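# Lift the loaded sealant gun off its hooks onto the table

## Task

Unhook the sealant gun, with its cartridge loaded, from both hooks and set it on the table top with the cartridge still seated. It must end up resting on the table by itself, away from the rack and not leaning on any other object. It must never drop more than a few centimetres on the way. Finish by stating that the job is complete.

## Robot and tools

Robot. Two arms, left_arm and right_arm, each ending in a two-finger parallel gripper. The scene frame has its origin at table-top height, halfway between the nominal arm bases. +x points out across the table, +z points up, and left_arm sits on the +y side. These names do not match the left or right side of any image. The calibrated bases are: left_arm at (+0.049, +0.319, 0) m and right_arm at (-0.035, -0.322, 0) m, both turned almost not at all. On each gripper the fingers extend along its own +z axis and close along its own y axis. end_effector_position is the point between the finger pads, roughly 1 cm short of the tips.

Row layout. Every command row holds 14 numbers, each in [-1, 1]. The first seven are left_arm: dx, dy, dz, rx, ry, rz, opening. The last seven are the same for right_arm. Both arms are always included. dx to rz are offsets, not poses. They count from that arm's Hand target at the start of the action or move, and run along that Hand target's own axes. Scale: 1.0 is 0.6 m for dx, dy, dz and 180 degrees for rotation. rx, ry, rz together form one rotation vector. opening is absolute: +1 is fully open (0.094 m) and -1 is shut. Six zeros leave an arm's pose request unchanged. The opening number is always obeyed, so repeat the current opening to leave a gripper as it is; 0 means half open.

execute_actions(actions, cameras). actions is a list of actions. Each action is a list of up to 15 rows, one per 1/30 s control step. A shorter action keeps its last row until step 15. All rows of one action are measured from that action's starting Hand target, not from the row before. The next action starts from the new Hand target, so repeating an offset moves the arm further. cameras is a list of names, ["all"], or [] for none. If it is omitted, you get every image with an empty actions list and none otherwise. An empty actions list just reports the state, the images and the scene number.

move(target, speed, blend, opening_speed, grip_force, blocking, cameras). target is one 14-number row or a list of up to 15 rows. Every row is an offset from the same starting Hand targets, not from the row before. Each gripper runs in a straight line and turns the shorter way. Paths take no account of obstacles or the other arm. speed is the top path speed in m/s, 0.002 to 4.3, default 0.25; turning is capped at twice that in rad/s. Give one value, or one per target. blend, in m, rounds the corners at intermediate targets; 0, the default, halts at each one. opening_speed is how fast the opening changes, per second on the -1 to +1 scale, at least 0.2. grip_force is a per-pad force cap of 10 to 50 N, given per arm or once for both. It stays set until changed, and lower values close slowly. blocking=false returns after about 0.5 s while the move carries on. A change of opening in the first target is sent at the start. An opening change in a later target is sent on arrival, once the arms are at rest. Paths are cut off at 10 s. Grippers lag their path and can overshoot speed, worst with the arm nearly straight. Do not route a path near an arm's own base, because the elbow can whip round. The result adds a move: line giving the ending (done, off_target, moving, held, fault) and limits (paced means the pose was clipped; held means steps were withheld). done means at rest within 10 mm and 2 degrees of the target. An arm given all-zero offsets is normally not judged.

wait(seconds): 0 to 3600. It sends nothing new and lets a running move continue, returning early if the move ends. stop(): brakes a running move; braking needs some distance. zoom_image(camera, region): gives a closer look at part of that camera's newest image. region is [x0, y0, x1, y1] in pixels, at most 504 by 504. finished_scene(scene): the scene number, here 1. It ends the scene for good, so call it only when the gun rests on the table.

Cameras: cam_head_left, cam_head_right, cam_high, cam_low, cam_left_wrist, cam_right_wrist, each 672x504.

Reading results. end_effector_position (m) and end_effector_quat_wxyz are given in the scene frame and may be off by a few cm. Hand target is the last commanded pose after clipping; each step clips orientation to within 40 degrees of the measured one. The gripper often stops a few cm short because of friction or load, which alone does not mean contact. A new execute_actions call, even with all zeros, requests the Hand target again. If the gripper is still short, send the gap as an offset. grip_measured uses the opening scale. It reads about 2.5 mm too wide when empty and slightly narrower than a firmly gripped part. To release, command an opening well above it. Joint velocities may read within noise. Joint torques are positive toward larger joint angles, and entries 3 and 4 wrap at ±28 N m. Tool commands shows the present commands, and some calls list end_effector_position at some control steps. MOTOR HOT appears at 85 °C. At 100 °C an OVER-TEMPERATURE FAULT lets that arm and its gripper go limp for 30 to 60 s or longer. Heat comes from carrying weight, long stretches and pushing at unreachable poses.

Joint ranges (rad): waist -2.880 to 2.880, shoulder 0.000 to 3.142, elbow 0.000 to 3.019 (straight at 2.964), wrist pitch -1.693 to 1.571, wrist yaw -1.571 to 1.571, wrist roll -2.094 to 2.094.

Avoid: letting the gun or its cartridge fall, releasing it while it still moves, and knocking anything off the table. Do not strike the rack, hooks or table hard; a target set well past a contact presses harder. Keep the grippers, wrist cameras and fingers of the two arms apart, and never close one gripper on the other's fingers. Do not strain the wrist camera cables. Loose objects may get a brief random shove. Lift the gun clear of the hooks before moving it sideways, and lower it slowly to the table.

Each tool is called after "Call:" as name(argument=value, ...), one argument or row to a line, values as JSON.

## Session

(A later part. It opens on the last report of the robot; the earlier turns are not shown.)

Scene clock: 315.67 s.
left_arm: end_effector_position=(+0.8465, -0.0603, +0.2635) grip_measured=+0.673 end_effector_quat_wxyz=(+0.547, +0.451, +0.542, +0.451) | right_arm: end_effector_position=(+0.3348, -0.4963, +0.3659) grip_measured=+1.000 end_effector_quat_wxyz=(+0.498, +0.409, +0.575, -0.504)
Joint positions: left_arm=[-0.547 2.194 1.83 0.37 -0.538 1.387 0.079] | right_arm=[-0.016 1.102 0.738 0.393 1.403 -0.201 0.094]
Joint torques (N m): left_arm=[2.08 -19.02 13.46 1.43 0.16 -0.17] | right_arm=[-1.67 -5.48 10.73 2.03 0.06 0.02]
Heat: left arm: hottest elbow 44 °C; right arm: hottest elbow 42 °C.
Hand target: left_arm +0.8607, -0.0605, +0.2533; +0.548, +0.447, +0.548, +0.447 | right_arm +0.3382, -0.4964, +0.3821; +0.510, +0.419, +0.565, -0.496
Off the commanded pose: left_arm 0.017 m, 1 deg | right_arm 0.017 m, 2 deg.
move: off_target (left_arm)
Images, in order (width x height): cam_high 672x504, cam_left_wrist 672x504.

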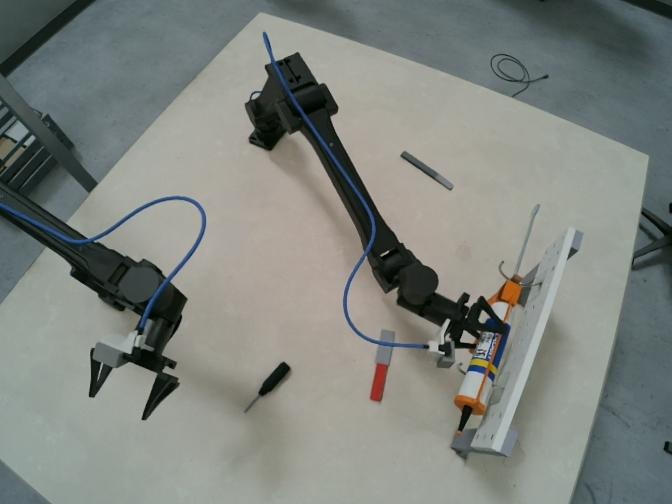

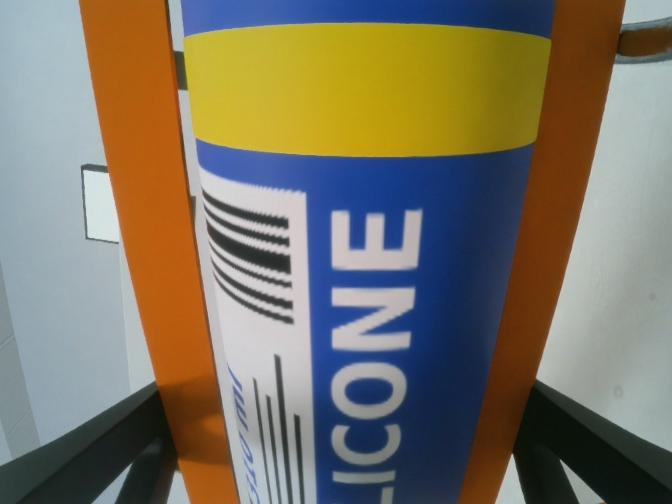

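Call:
move(
  target=[-0.0117,0.0572,0,0,0,0,0.3,0,0,0,0,0,0,1],
  speed=0.06,
  cameras=["cam_left_wrist","cam_high","cam_head_left","cam_low"],
)

Call:
zoom_image(
  camera="cam_high",
  region=[390, 180, 600, 440],
)

Call:
zoom_image(
  camera="cam_head_left",
  region=[260, 20, 460, 170],
)

Scene clock: 324.27 s.
left_arm: end_effector_position=(+0.8498, -0.0605, +0.2640) grip_measured=+0.673 end_effector_quat_wxyz=(+0.535, +0.458, +0.552, +0.445) | right_arm: end_effector_position=(+0.3348, -0.4963, +0.3659) grip_measured=+1.000 end_effector_quat_wxyz=(+0.498, +0.409, +0.575, -0.504)
Joint positions: left_arm=[-0.546 2.194 1.858 0.301 -0.544 1.368 0.079] | right_arm=[-0.016 1.102 0.738 0.393 1.403 -0.201 0.094]
Joint torques (N m): left_arm=[1.96 -21.54 14.23 1.35 0.37 0.02] | right_arm=[-1.08 -5.66 10.73 2.07 0.04 0.01]
Heat: left arm: hottest elbow 44 °C; right arm: hottest elbow 42 °C.
Hand target: left_arm +0.8608, -0.0604, +0.2885; +0.548, +0.447, +0.548, +0.447 | right_arm +0.3382, -0.4964, +0.3821; +0.510, +0.419, +0.565, -0.496
Off the commanded pose: left_arm 0.027 m, 2 deg | right_arm 0.017 m, 2 deg.
move: off_target (left_arm)
Images, in order (width x height): cam_head_left 672x504, cam_high 672x504, cam_low 672x504, cam_left_wrist 672x504.

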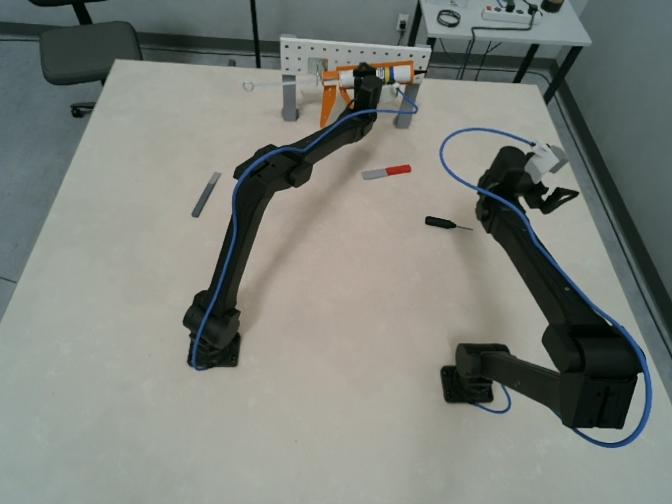

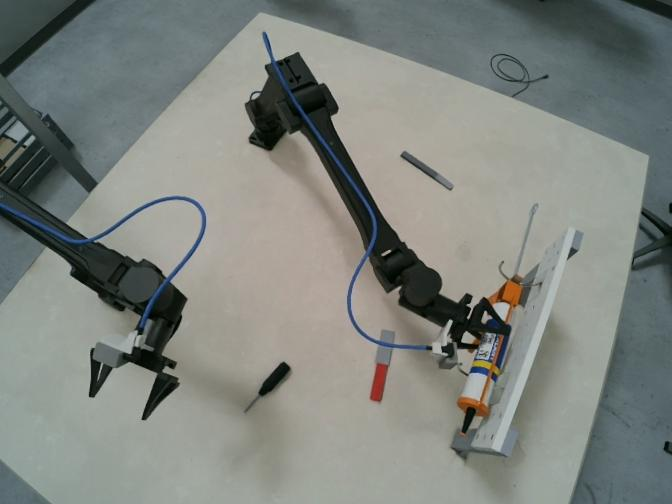

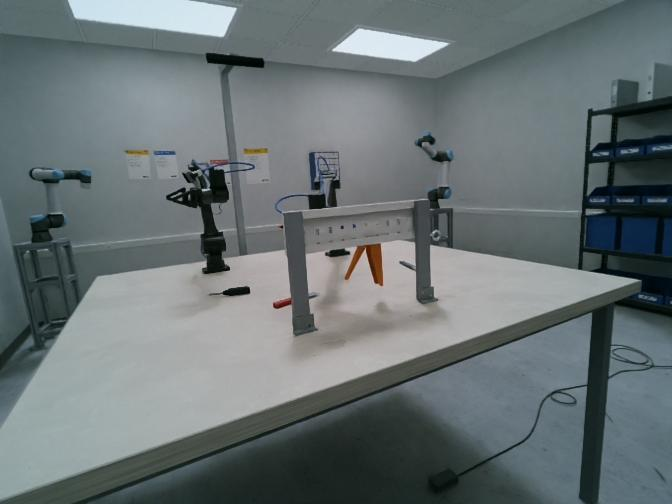

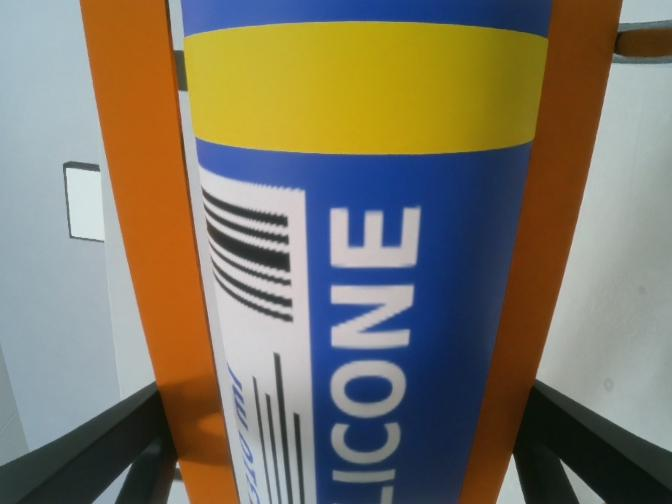

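Scaled by 1.938 from the camera's image (finer frame: 960x720).

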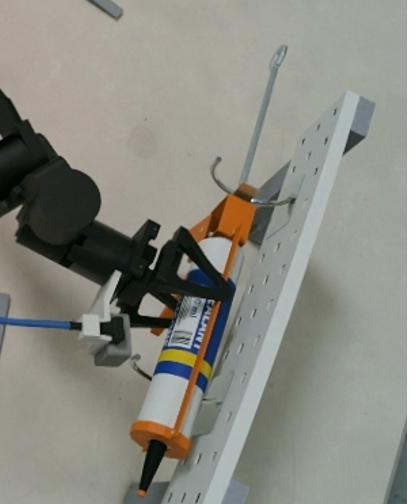

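Scaled by 2.520 from the camera's image (finer frame: 960x720).

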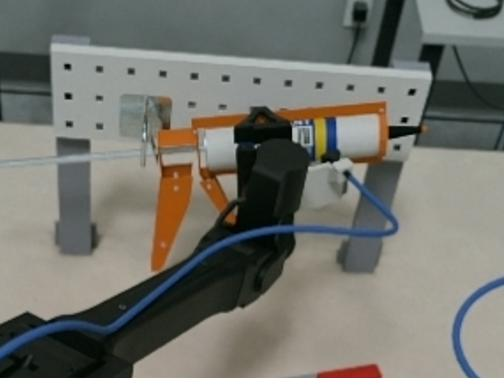

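Call:
move(
  target=[-0.0117,0.0572,0,0,0,0.0167,0.3,0,0,0,0,0,0,1],
  speed=0.06,
  cameras=["cam_left_wrist","cam_high","cam_head_left"],
)

Call:
zoom_image(
  camera="cam_high",
  region=[390, 180, 600, 440],
)

Call:
zoom_image(
  camera="cam_head_left",
  region=[260, 20, 460, 170],
)

Scene clock: 335.17 s.
left_arm: end_effector_position=(+0.8531, -0.0606, +0.2659) grip_measured=+0.672 end_effector_quat_wxyz=(+0.523, +0.469, +0.559, +0.441) | right_arm: end_effector_position=(+0.3348, -0.4963, +0.3659) grip_measured=+1.000 end_effector_quat_wxyz=(+0.498, +0.409, +0.575, -0.504)
Joint positions: left_arm=[-0.544 2.194 1.887 0.231 -0.543 1.358 0.079] | right_arm=[-0.016 1.102 0.738 0.393 1.403 -0.201 0.094]
Joint torques (N m): left_arm=[1.73 -23.82 14.93 1.46 0.24 0.61] | right_arm=[-1.67 -5.83 10.77 1.99 0.04 0.02]
Heat: left arm: hottest elbow 44 °C; right arm: hottest elbow 42 °C.
Hand target: left_arm +0.8608, -0.0604, +0.3236; +0.536, +0.461, +0.536, +0.461 | right_arm +0.3382, -0.4964, +0.3821; +0.510, +0.419, +0.565, -0.496
Off the commanded pose: left_arm 0.058 m, 4 deg | right_arm 0.017 m, 2 deg.
move: off_target (left_arm)
Images, in order (width x height): cam_head_left 672x504, cam_high 672x504, cam_left_wrist 672x504.

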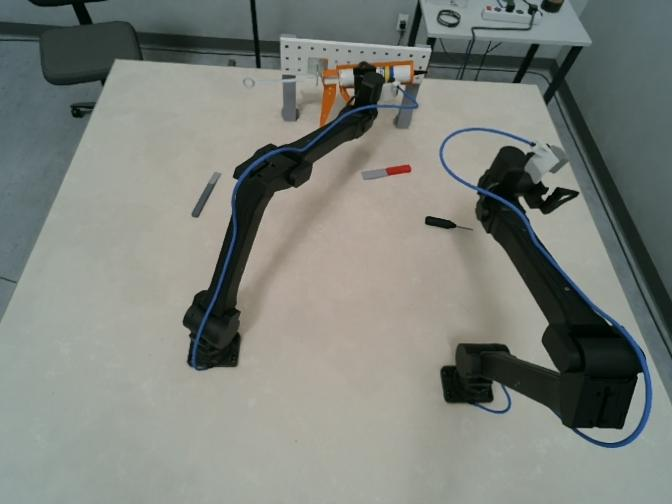

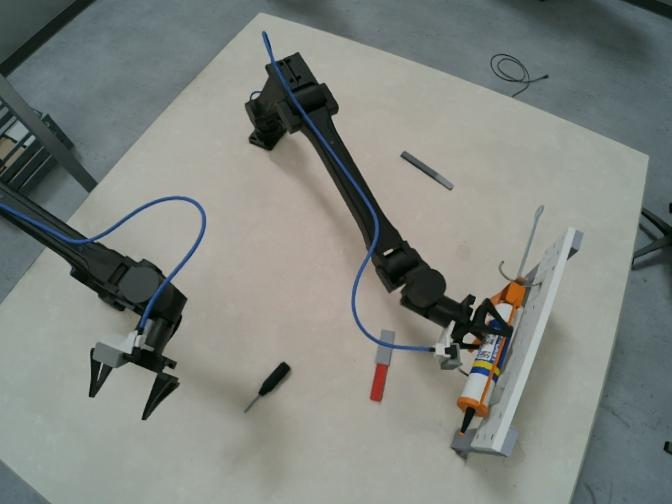

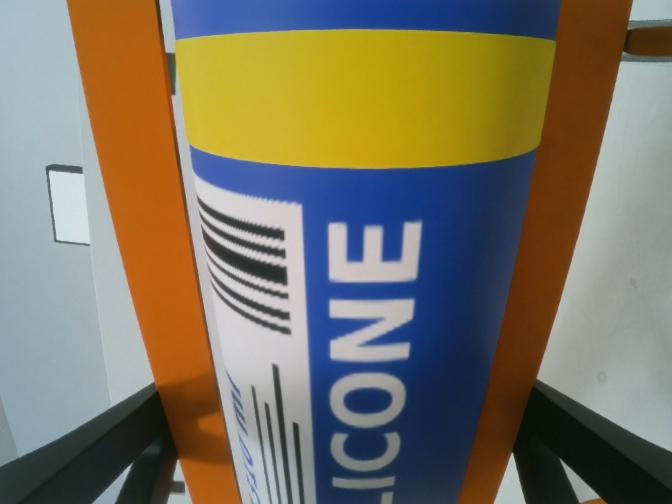

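Scaled by 1.938 from the camera's image (finer frame: 960x720).

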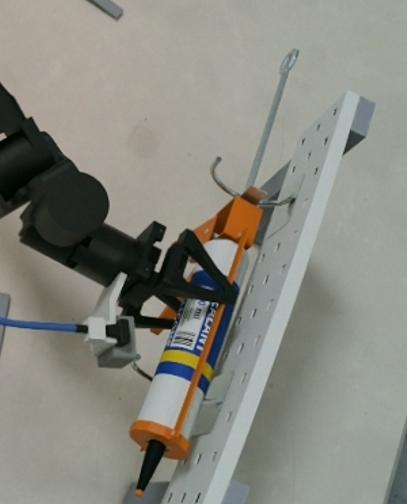

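Scaled by 2.520 from the camera's image (finer frame: 960x720).

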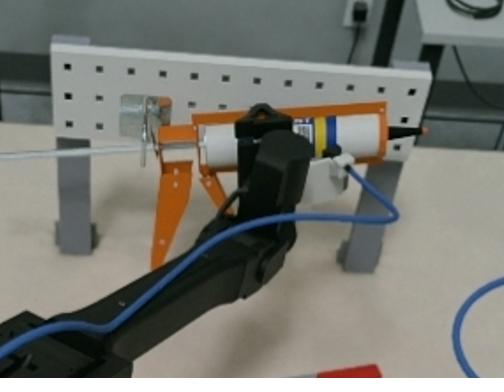

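Call:
move(
  target=[-0.0075,0.0494,-0.008,-0.0167,0,0,0.3,0,0,0,0,0,0,1],
  speed=0.05,
  cameras=["cam_left_wrist","cam_high","cam_head_left"],
)

Call:
zoom_image(
  camera="cam_high",
  region=[390, 180, 600, 440],
)

Call:
zoom_image(
  camera="cam_head_left",
  region=[260, 20, 460, 170],
)

Scene clock: 351.53 s.
left_arm: end_effector_position=(+0.8529, -0.0592, +0.2673) grip_measured=+0.672 end_effector_quat_wxyz=(+0.522, +0.466, +0.561, +0.443) | right_arm: end_effector_position=(+0.3348, -0.4963, +0.3659) grip_measured=+1.000 end_effector_quat_wxyz=(+0.498, +0.409, +0.575, -0.504)
Joint positions: left_arm=[-0.544 2.192 1.887 0.231 -0.551 1.358 0.079] | right_arm=[-0.016 1.102 0.738 0.393 1.403 -0.201 0.094]
Joint torques (N m): left_arm=[1.38 -25.47 14.98 2.77 -0.08 0.9] | right_arm=[-0.97 -5.42 10.62 2.09 0.05 0.04]
Heat: left arm: hottest elbow 45 °C; right arm: hottest elbow 42 °C.
Hand target: left_arm +0.8560, -0.0605, +0.3537; +0.548, +0.447, +0.524, +0.475 | right_arm +0.3382, -0.4964, +0.3821; +0.510, +0.419, +0.565, -0.496
Off the commanded pose: left_arm 0.086 m, 7 deg | right_arm 0.017 m, 2 deg.
move: off_target (left_arm)
Images, in order (width x height): cam_head_left 672x504, cam_high 672x504, cam_left_wrist 672x504.

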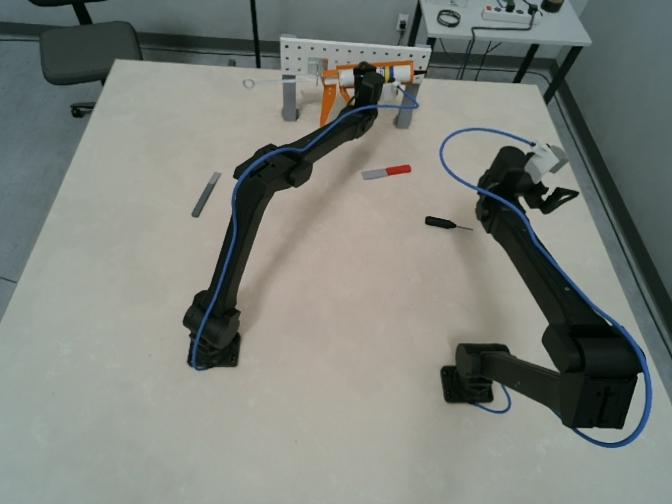

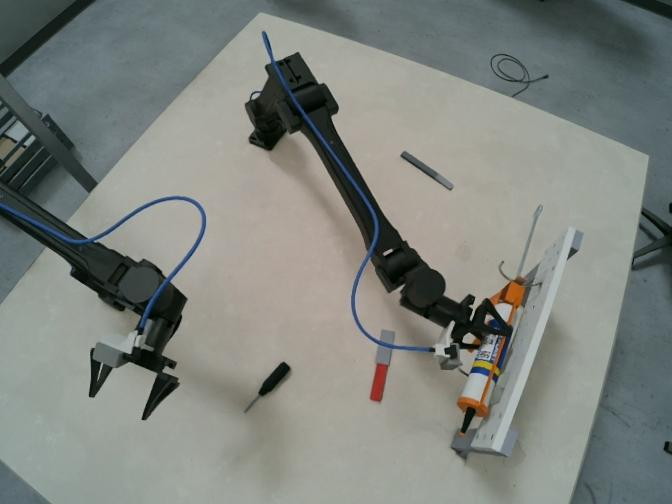

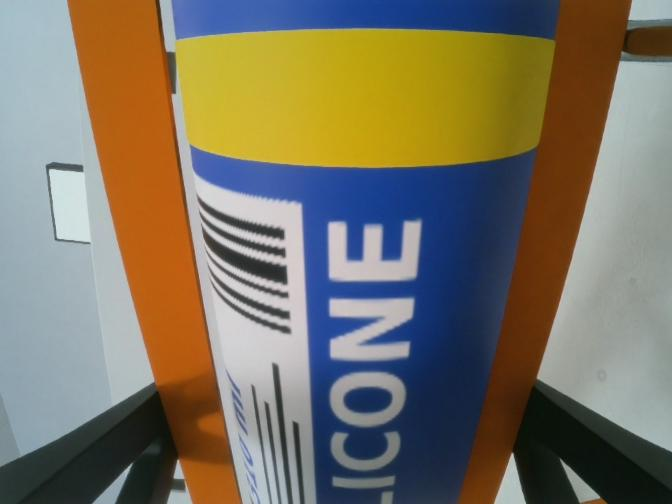

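Scaled by 1.938 from the camera's image (finer frame: 960x720).

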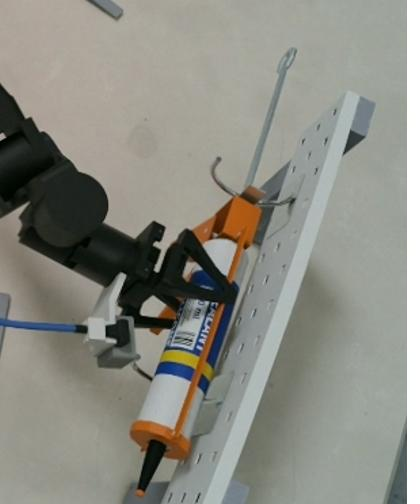

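Scaled by 2.520 from the camera's image (finer frame: 960x720).

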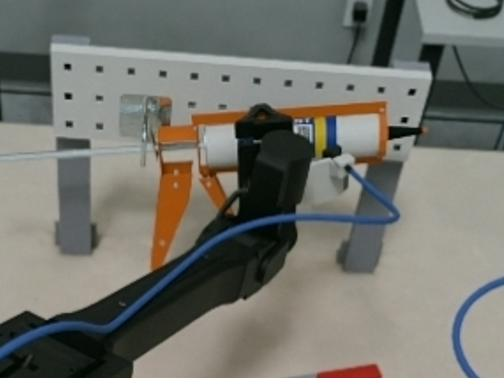

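Call:
move(
  target=[-0.0075,0.0494,-0.005,0,0,0.01,0.3,0,0,0,0,0,0,1],
  speed=0.05,
  cameras=["cam_head_left","cam_high"],
)

Call:
zoom_image(
  camera="cam_head_left",
  region=[260, 20, 460, 170],
)

Scene clock: 368.07 s.
left_arm: end_effector_position=(+0.8520, -0.0576, +0.2723) grip_measured=+0.672 end_effector_quat_wxyz=(+0.509, +0.477, +0.556, +0.452) | right_arm: end_effector_position=(+0.3348, -0.4963, +0.3659) grip_measured=+1.000 end_effector_quat_wxyz=(+0.498, +0.409, +0.575, -0.504)
Joint positions: left_arm=[-0.544 2.183 1.892 0.204 -0.557 1.389 0.079] | right_arm=[-0.016 1.102 0.738 0.393 1.403 -0.201 0.094]
Joint torques (N m): left_arm=[1.08 -27.16 16.12 1.91 0 0.9] | right_arm=[-1.55 -5.6 10.77 2.06 0.04 0.04]
Heat: left arm: hottest elbow 45 °C; right arm: hottest elbow 42 °C.
Hand target: left_arm +0.8515, -0.0605, +0.3833; +0.540, +0.455, +0.517, +0.484 | right_arm +0.3382, -0.4964, +0.3821; +0.510, +0.419, +0.565, -0.496
Off the commanded pose: left_arm 0.111 m, 7 deg | right_arm 0.017 m, 2 deg.
move: off_target (left_arm)

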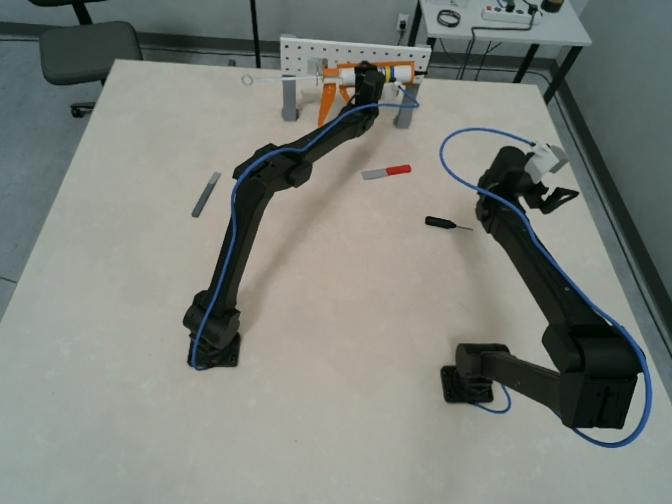

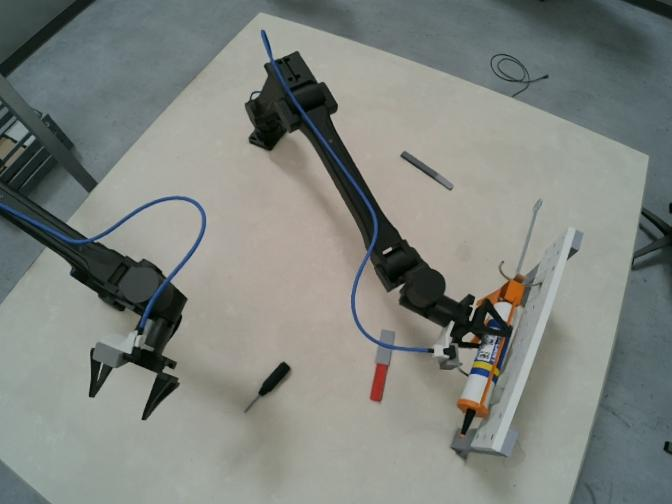

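Scaled by 2.520 from the camera's image (finer frame: 960x720).

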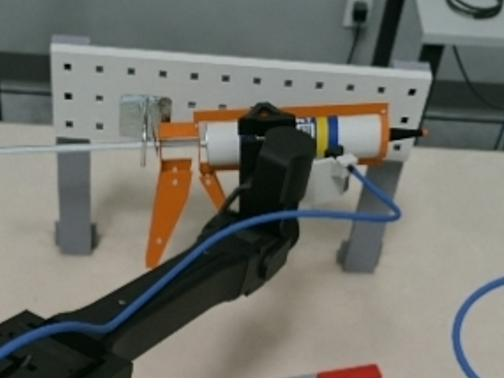

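Call:
move(
  target=[-0.006,0.0496,-0.006,0,0,0,0.3,0,0,0,0,0,0,1],
  speed=0.05,
  cameras=["cam_head_left","cam_high"],
)

Call:
zoom_image(
  camera="cam_head_left",
  region=[260, 20, 460, 170],
)

Scene clock: 378.50 s.
left_arm: end_effector_position=(+0.8494, -0.0558, +0.2763) grip_measured=+0.672 end_effector_quat_wxyz=(+0.492, +0.492, +0.557, +0.453) | right_arm: end_effector_position=(+0.3348, -0.4963, +0.3659) grip_measured=+1.000 end_effector_quat_wxyz=(+0.498, +0.409, +0.575, -0.504)
Joint positions: left_arm=[-0.544 2.167 1.898 0.145 -0.559 1.4 0.079] | right_arm=[-0.016 1.102 0.738 0.393 1.403 -0.201 0.094]
Joint torques (N m): left_arm=[0.79 -28.28 17.17 2.18 -0.11 0.8] | right_arm=[-1.2 -5.54 10.76 2.11 0.04 0.05]
Heat: left arm: hottest elbow 46 °C; right arm: hottest elbow 42 °C.
Hand target: left_arm +0.8464, -0.0606, +0.4130; +0.540, +0.455, +0.517, +0.484 | right_arm +0.3382, -0.4964, +0.3821; +0.510, +0.419, +0.565, -0.496
Off the commanded pose: left_arm 0.137 m, 9 deg | right_arm 0.017 m, 2 deg.
move: off_target (left_arm)

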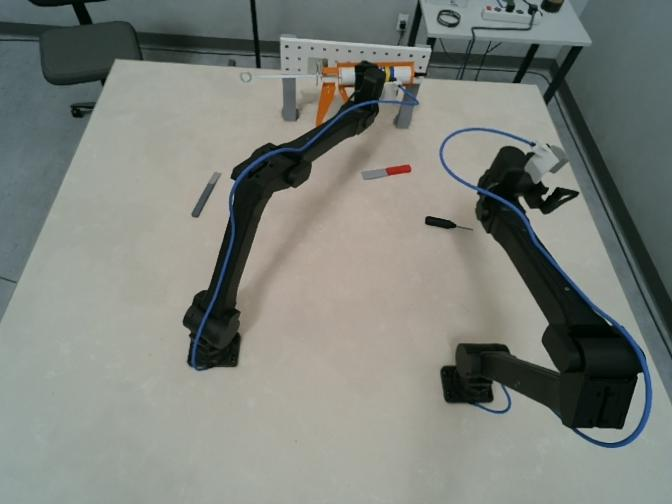

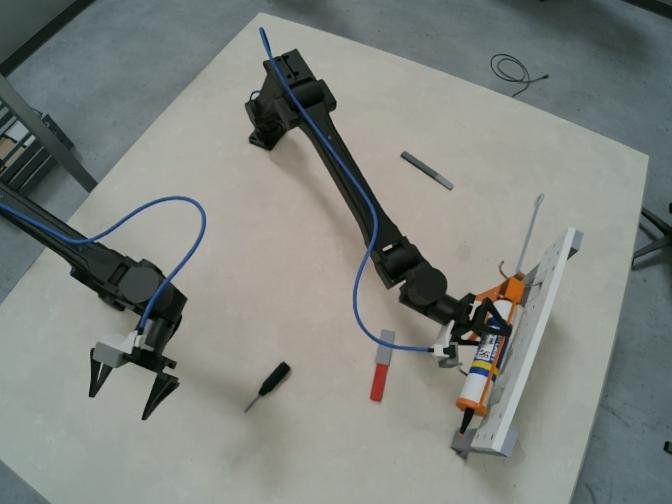

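Scaled by 2.520 from the camera's image (finer frame: 960x720).

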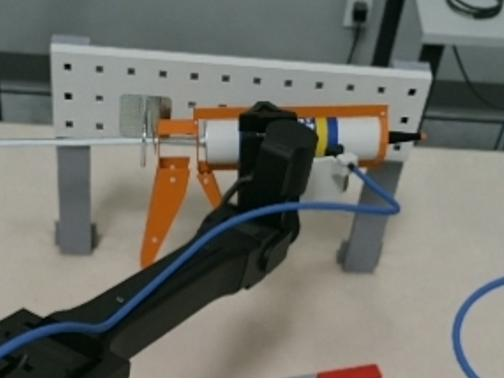

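Call:
zoom_image(
  camera="cam_high",
  region=[410, 270, 550, 450],
)

Call:
wait(
  seconds=0.1,
  cameras=["cam_left_wrist","cam_head_right","cam_low"],
)

Call:
zoom_image(
  camera="cam_head_right",
  region=[320, 20, 460, 160],
)

Call:
zoom_image(
  camera="cam_low",
  region=[260, 170, 460, 310],
)

Scaled by 2.800 from the camera's image (finer frame: 960x720).

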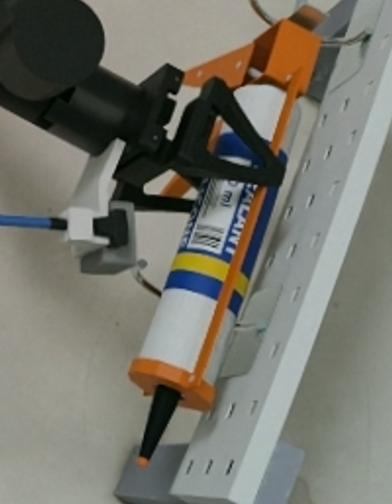

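Scene clock: 387.70 s.
left_arm: end_effector_position=(+0.8494, -0.0557, +0.2762) grip_measured=+0.672 end_effector_quat_wxyz=(+0.492, +0.492, +0.557, +0.453) | right_arm: end_effector_position=(+0.3348, -0.4963, +0.3659) grip_measured=+1.000 end_effector_quat_wxyz=(+0.498, +0.409, +0.575, -0.504)
Joint positions: left_arm=[-0.544 2.167 1.898 0.145 -0.559 1.4 0.079] | right_arm=[-0.016 1.102 0.738 0.393 1.403 -0.201 0.094]
Joint torques (N m): left_arm=[0.79 -28.28 17.17 2.18 -0.11 0.81] | right_arm=[-1.55 -5.77 10.77 2.1 0.03 0.02]
Heat: left arm: hottest elbow 46 °C; right arm: hottest elbow 42 °C.
Hand target: left_arm +0.8464, -0.0606, +0.4130; +0.540, +0.455, +0.517, +0.484 | right_arm +0.3382, -0.4964, +0.3821; +0.510, +0.419, +0.565, -0.496
Tool commands: left_gripper/opening=+0.3 right_gripper/opening=+1.0
Off the commanded pose: left_arm 0.137 m, 9 deg | right_arm 0.017 m, 2 deg.
wait: 0.10 s; at rest from the start
Images, in order (width x height): cam_head_right 672x504, cam_low 672x504, cam_left_wrist 672x504.

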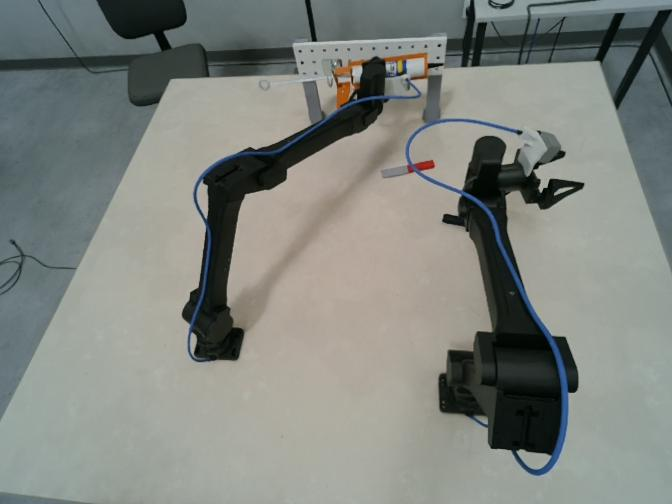

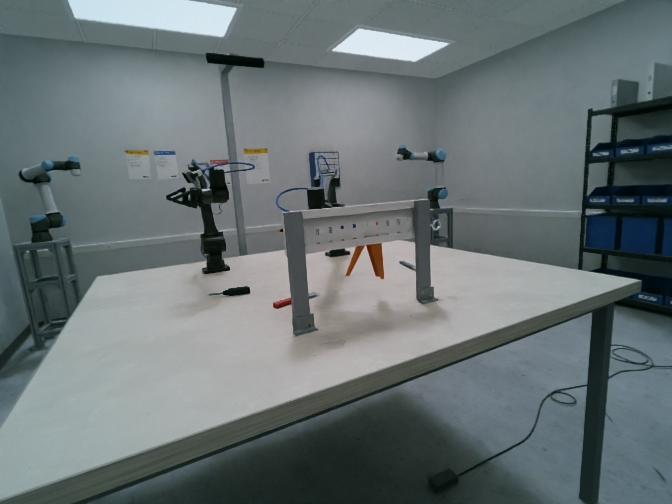

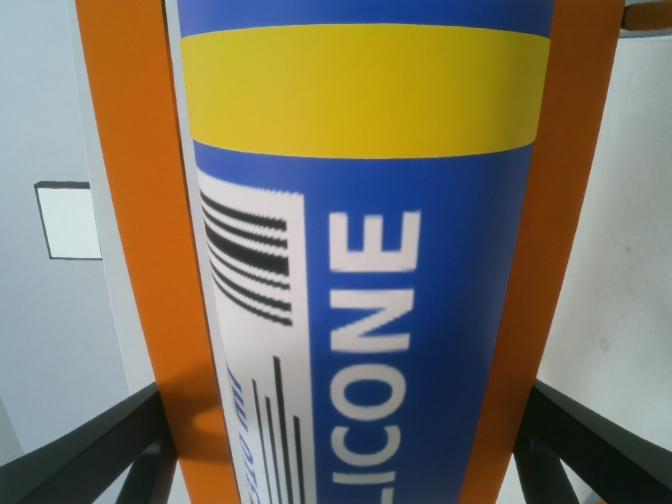

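Scaled by 3.600 from the camera's image (finer frame: 960x720).

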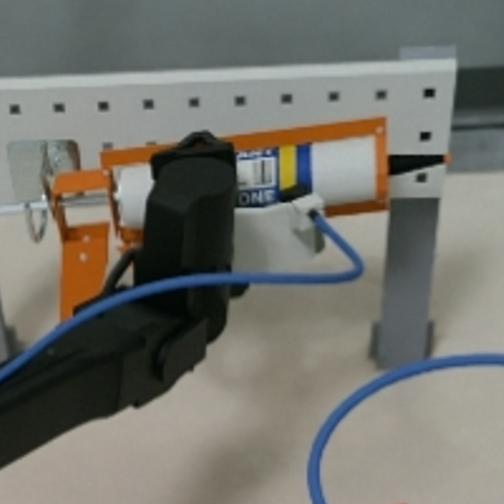

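Scaled by 2.520 from the camera's image (finer frame: 960x720).

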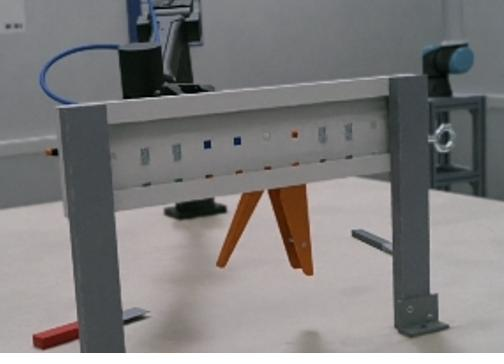

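Call:
move(
  target=[-0.006,0.0496,-0.008,0,0,-0.01,0.3,0,0,0,0,0,0,1],
  speed=0.05,
  cameras=["cam_head_left","cam_high","cam_left_wrist"],
)

Call:
zoom_image(
  camera="cam_head_left",
  region=[260, 20, 460, 170],
)

Call:
zoom_image(
  camera="cam_high",
  region=[410, 270, 550, 450],
)

Scene clock: 443.87 s.
left_arm: end_effector_position=(+0.8446, -0.0547, +0.2798) grip_measured=+0.672 end_effector_quat_wxyz=(+0.478, +0.504, +0.560, +0.451) | right_arm: end_effector_position=(+0.3348, -0.4963, +0.3659) grip_measured=+1.000 end_effector_quat_wxyz=(+0.498, +0.409, +0.575, -0.504)
Joint positions: left_arm=[-0.547 2.149 1.898 0.088 -0.562 1.402 0.079] | right_arm=[-0.016 1.102 0.738 0.393 1.403 -0.201 0.094]
Joint torques (N m): left_arm=[0.62 -29.51 18.29 2.47 -0.11 0.49] | right_arm=[-1.49 -5.71 10.66 2.11 0.03 0.02]
Heat: left arm: hottest elbow 50 °C; right arm: hottest elbow 43 °C.
Hand target: left_arm +0.8401, -0.0605, +0.4428; +0.547, +0.447, +0.524, +0.475 | right_arm +0.3382, -0.4964, +0.3821; +0.510, +0.419, +0.565, -0.496
Off the commanded pose: left_arm 0.163 m, 11 deg | right_arm 0.017 m, 2 deg.
move: off_target (left_arm)

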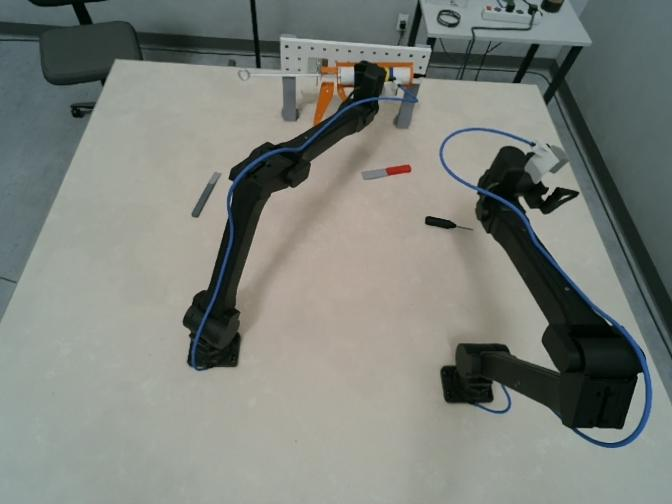

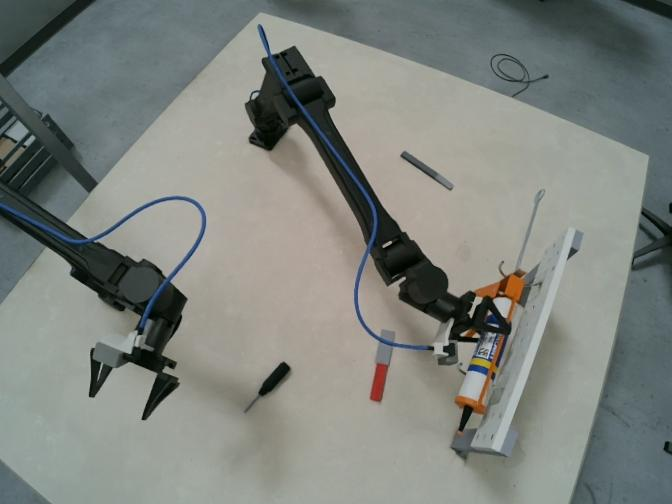

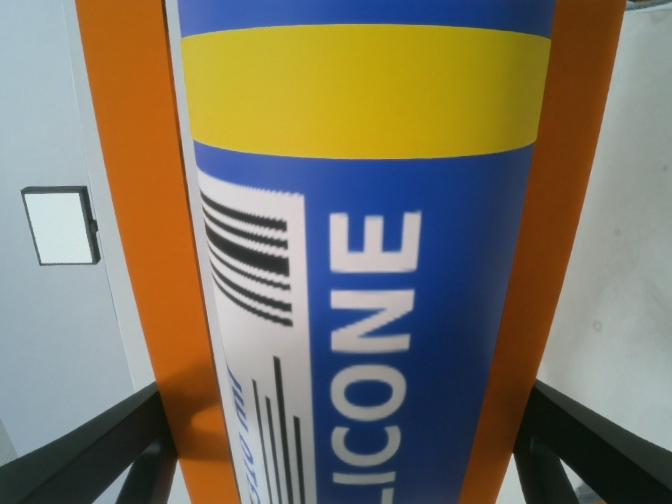

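Scaled by 2.520 from the camera's image (finer frame: 960x720).

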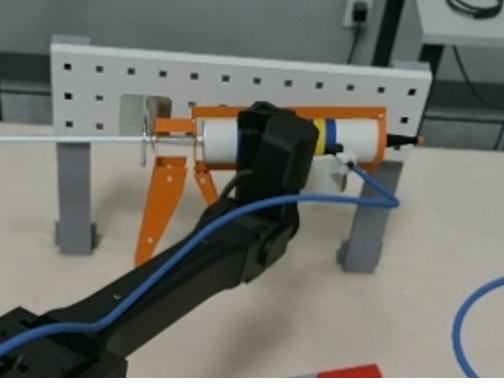

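Scaled by 2.800 from the camera's image (finer frame: 960x720).

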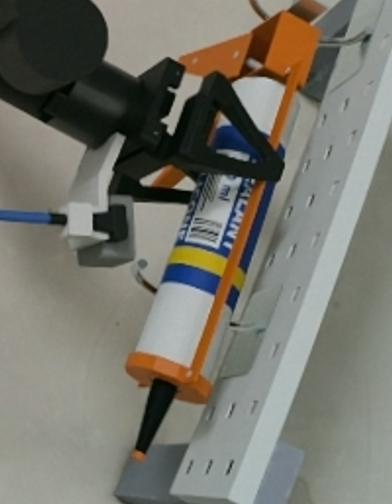

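Call:
move(
  target=[-0.006,0.0496,-0.008,-0.0444,0,-0.015,0.3,0,0,0,0,0,0,1],
  speed=0.05,
  cameras=["cam_head_left","cam_high","cam_left_wrist"],
)

Call:
zoom_image(
  camera="cam_head_left",
  region=[260, 20, 460, 170],
)

Call:
zoom_image(
  camera="cam_high",
  region=[410, 270, 550, 450],
)

Scene clock: 453.67 s.
left_arm: end_effector_position=(+0.8443, -0.0565, +0.3080) grip_measured=+0.672 end_effector_quat_wxyz=(+0.509, +0.471, +0.544, +0.473) | right_arm: end_effector_position=(+0.3348, -0.4963, +0.3659) grip_measured=+1.000 end_effector_quat_wxyz=(+0.498, +0.409, +0.575, -0.504)
Joint positions: left_arm=[-0.552 2.146 1.898 0.207 -0.585 1.439 0.079] | right_arm=[-0.016 1.102 0.738 0.393 1.403 -0.201 0.094]
Joint torques (N m): left_arm=[0.56 -29.16 16.96 4.93 -0.06 0.55] | right_arm=[-1.85 -5.66 10.71 1.99 0.05 0.03]
Heat: left arm: hottest elbow 50 °C; right arm: hottest elbow 43 °C.
Hand target: left_arm +0.8338, -0.0599, +0.4722; +0.588, +0.396, +0.500, +0.497 | right_arm +0.3382, -0.4964, +0.3821; +0.510, +0.419, +0.565, -0.496
Off the commanded pose: left_arm 0.165 m, 14 deg | right_arm 0.017 m, 2 deg.
move: off_target (left_arm)

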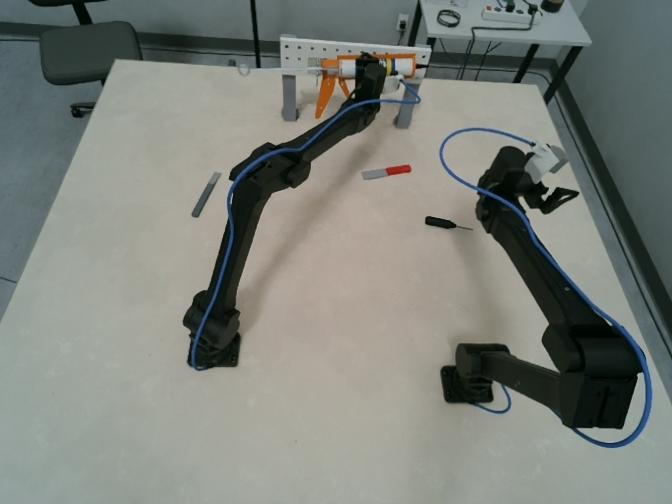

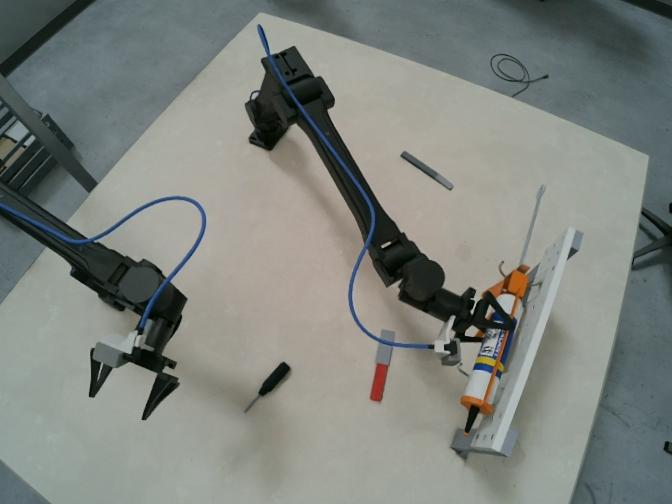

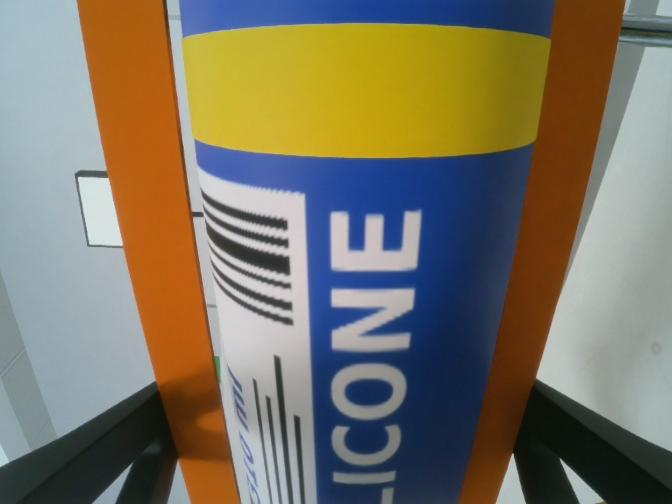

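Scaled by 2.520 from the camera's image (finer frame: 960x720).

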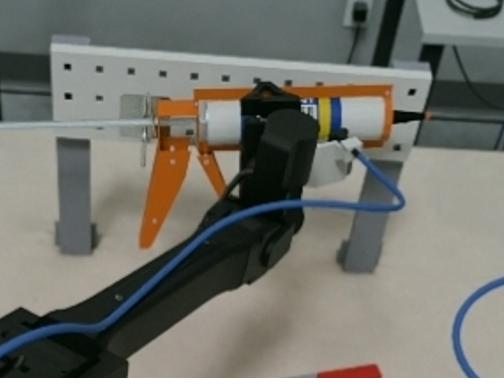

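Scaled by 2.800 from the camera's image (finer frame: 960x720).

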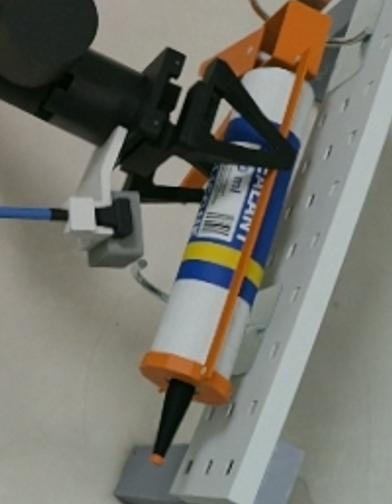

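Call:
move(
  target=[-0.013,0.0642,0.0124,-0.01,0,0,0.3,0,0,0,0,0,0,1],
  speed=0.05,
  cameras=["cam_head_left","cam_high","cam_low"],
)

Call:
zoom_image(
  camera="cam_head_left",
  region=[260, 20, 460, 170],
)

Call:
zoom_image(
  camera="cam_high",
  region=[410, 230, 570, 450],
)

Scene clock: 463.90 s.
left_arm: end_effector_position=(+0.8452, -0.0561, +0.3186) grip_measured=+0.672 end_effector_quat_wxyz=(+0.512, +0.466, +0.537, +0.482) | right_arm: end_effector_position=(+0.3348, -0.4963, +0.3659) grip_measured=+1.000 end_effector_quat_wxyz=(+0.498, +0.409, +0.575, -0.504)
Joint positions: left_arm=[-0.552 2.145 1.909 0.222 -0.59 1.461 0.079] | right_arm=[-0.016 1.102 0.738 0.393 1.403 -0.201 0.094]
Joint torques (N m): left_arm=[0.5 -30.62 19.52 3.37 0.08 0.54] | right_arm=[-1.38 -5.66 10.66 2.07 0.06 0.01]
Heat: left arm: hottest elbow 51 °C; right arm: hottest elbow 43 °C.
Hand target: left_arm +0.8338, -0.0598, +0.5123; +0.594, +0.386, +0.492, +0.505 | right_arm +0.3382, -0.4964, +0.3821; +0.510, +0.419, +0.565, -0.496
Off the commanded pose: left_arm 0.194 m, 14 deg | right_arm 0.017 m, 2 deg.
move: off_target (left_arm)

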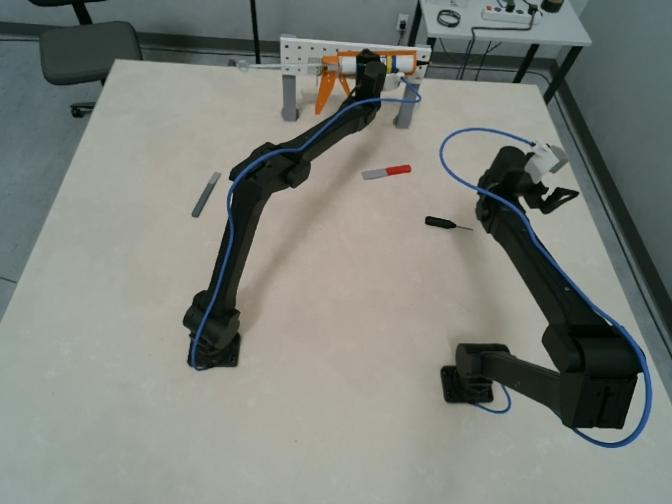

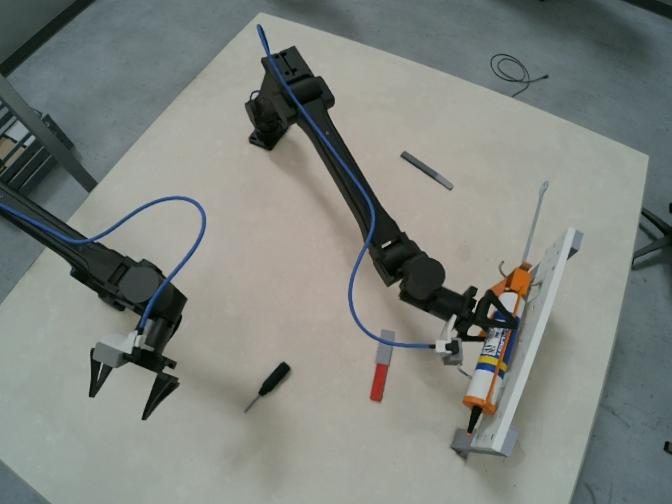

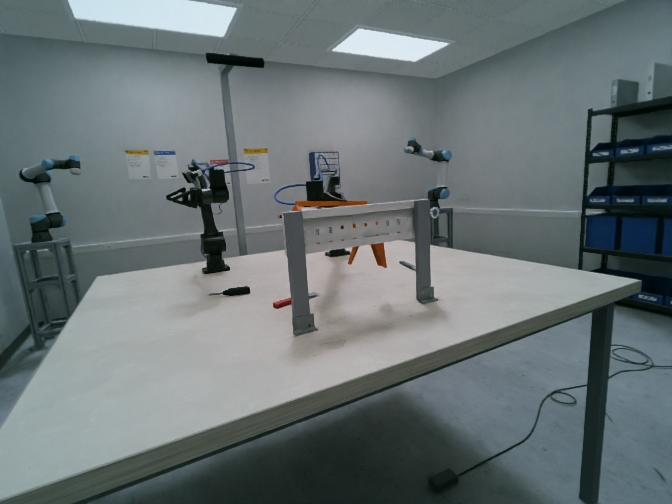

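Scaled by 2.520 from the camera's image (finer frame: 960x720).

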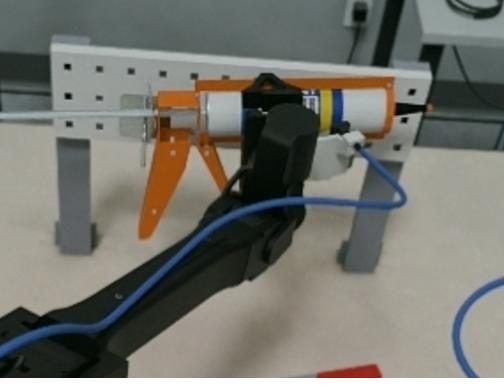

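Scaled by 2.291 from the camera's image (finer frame: 960x720).

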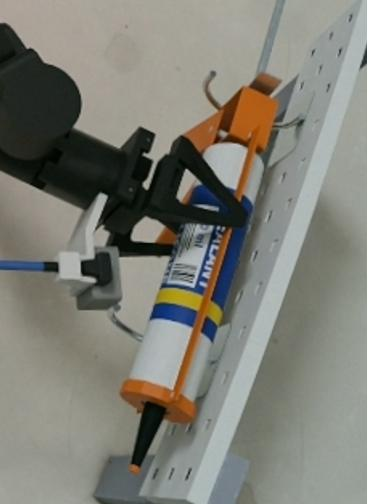

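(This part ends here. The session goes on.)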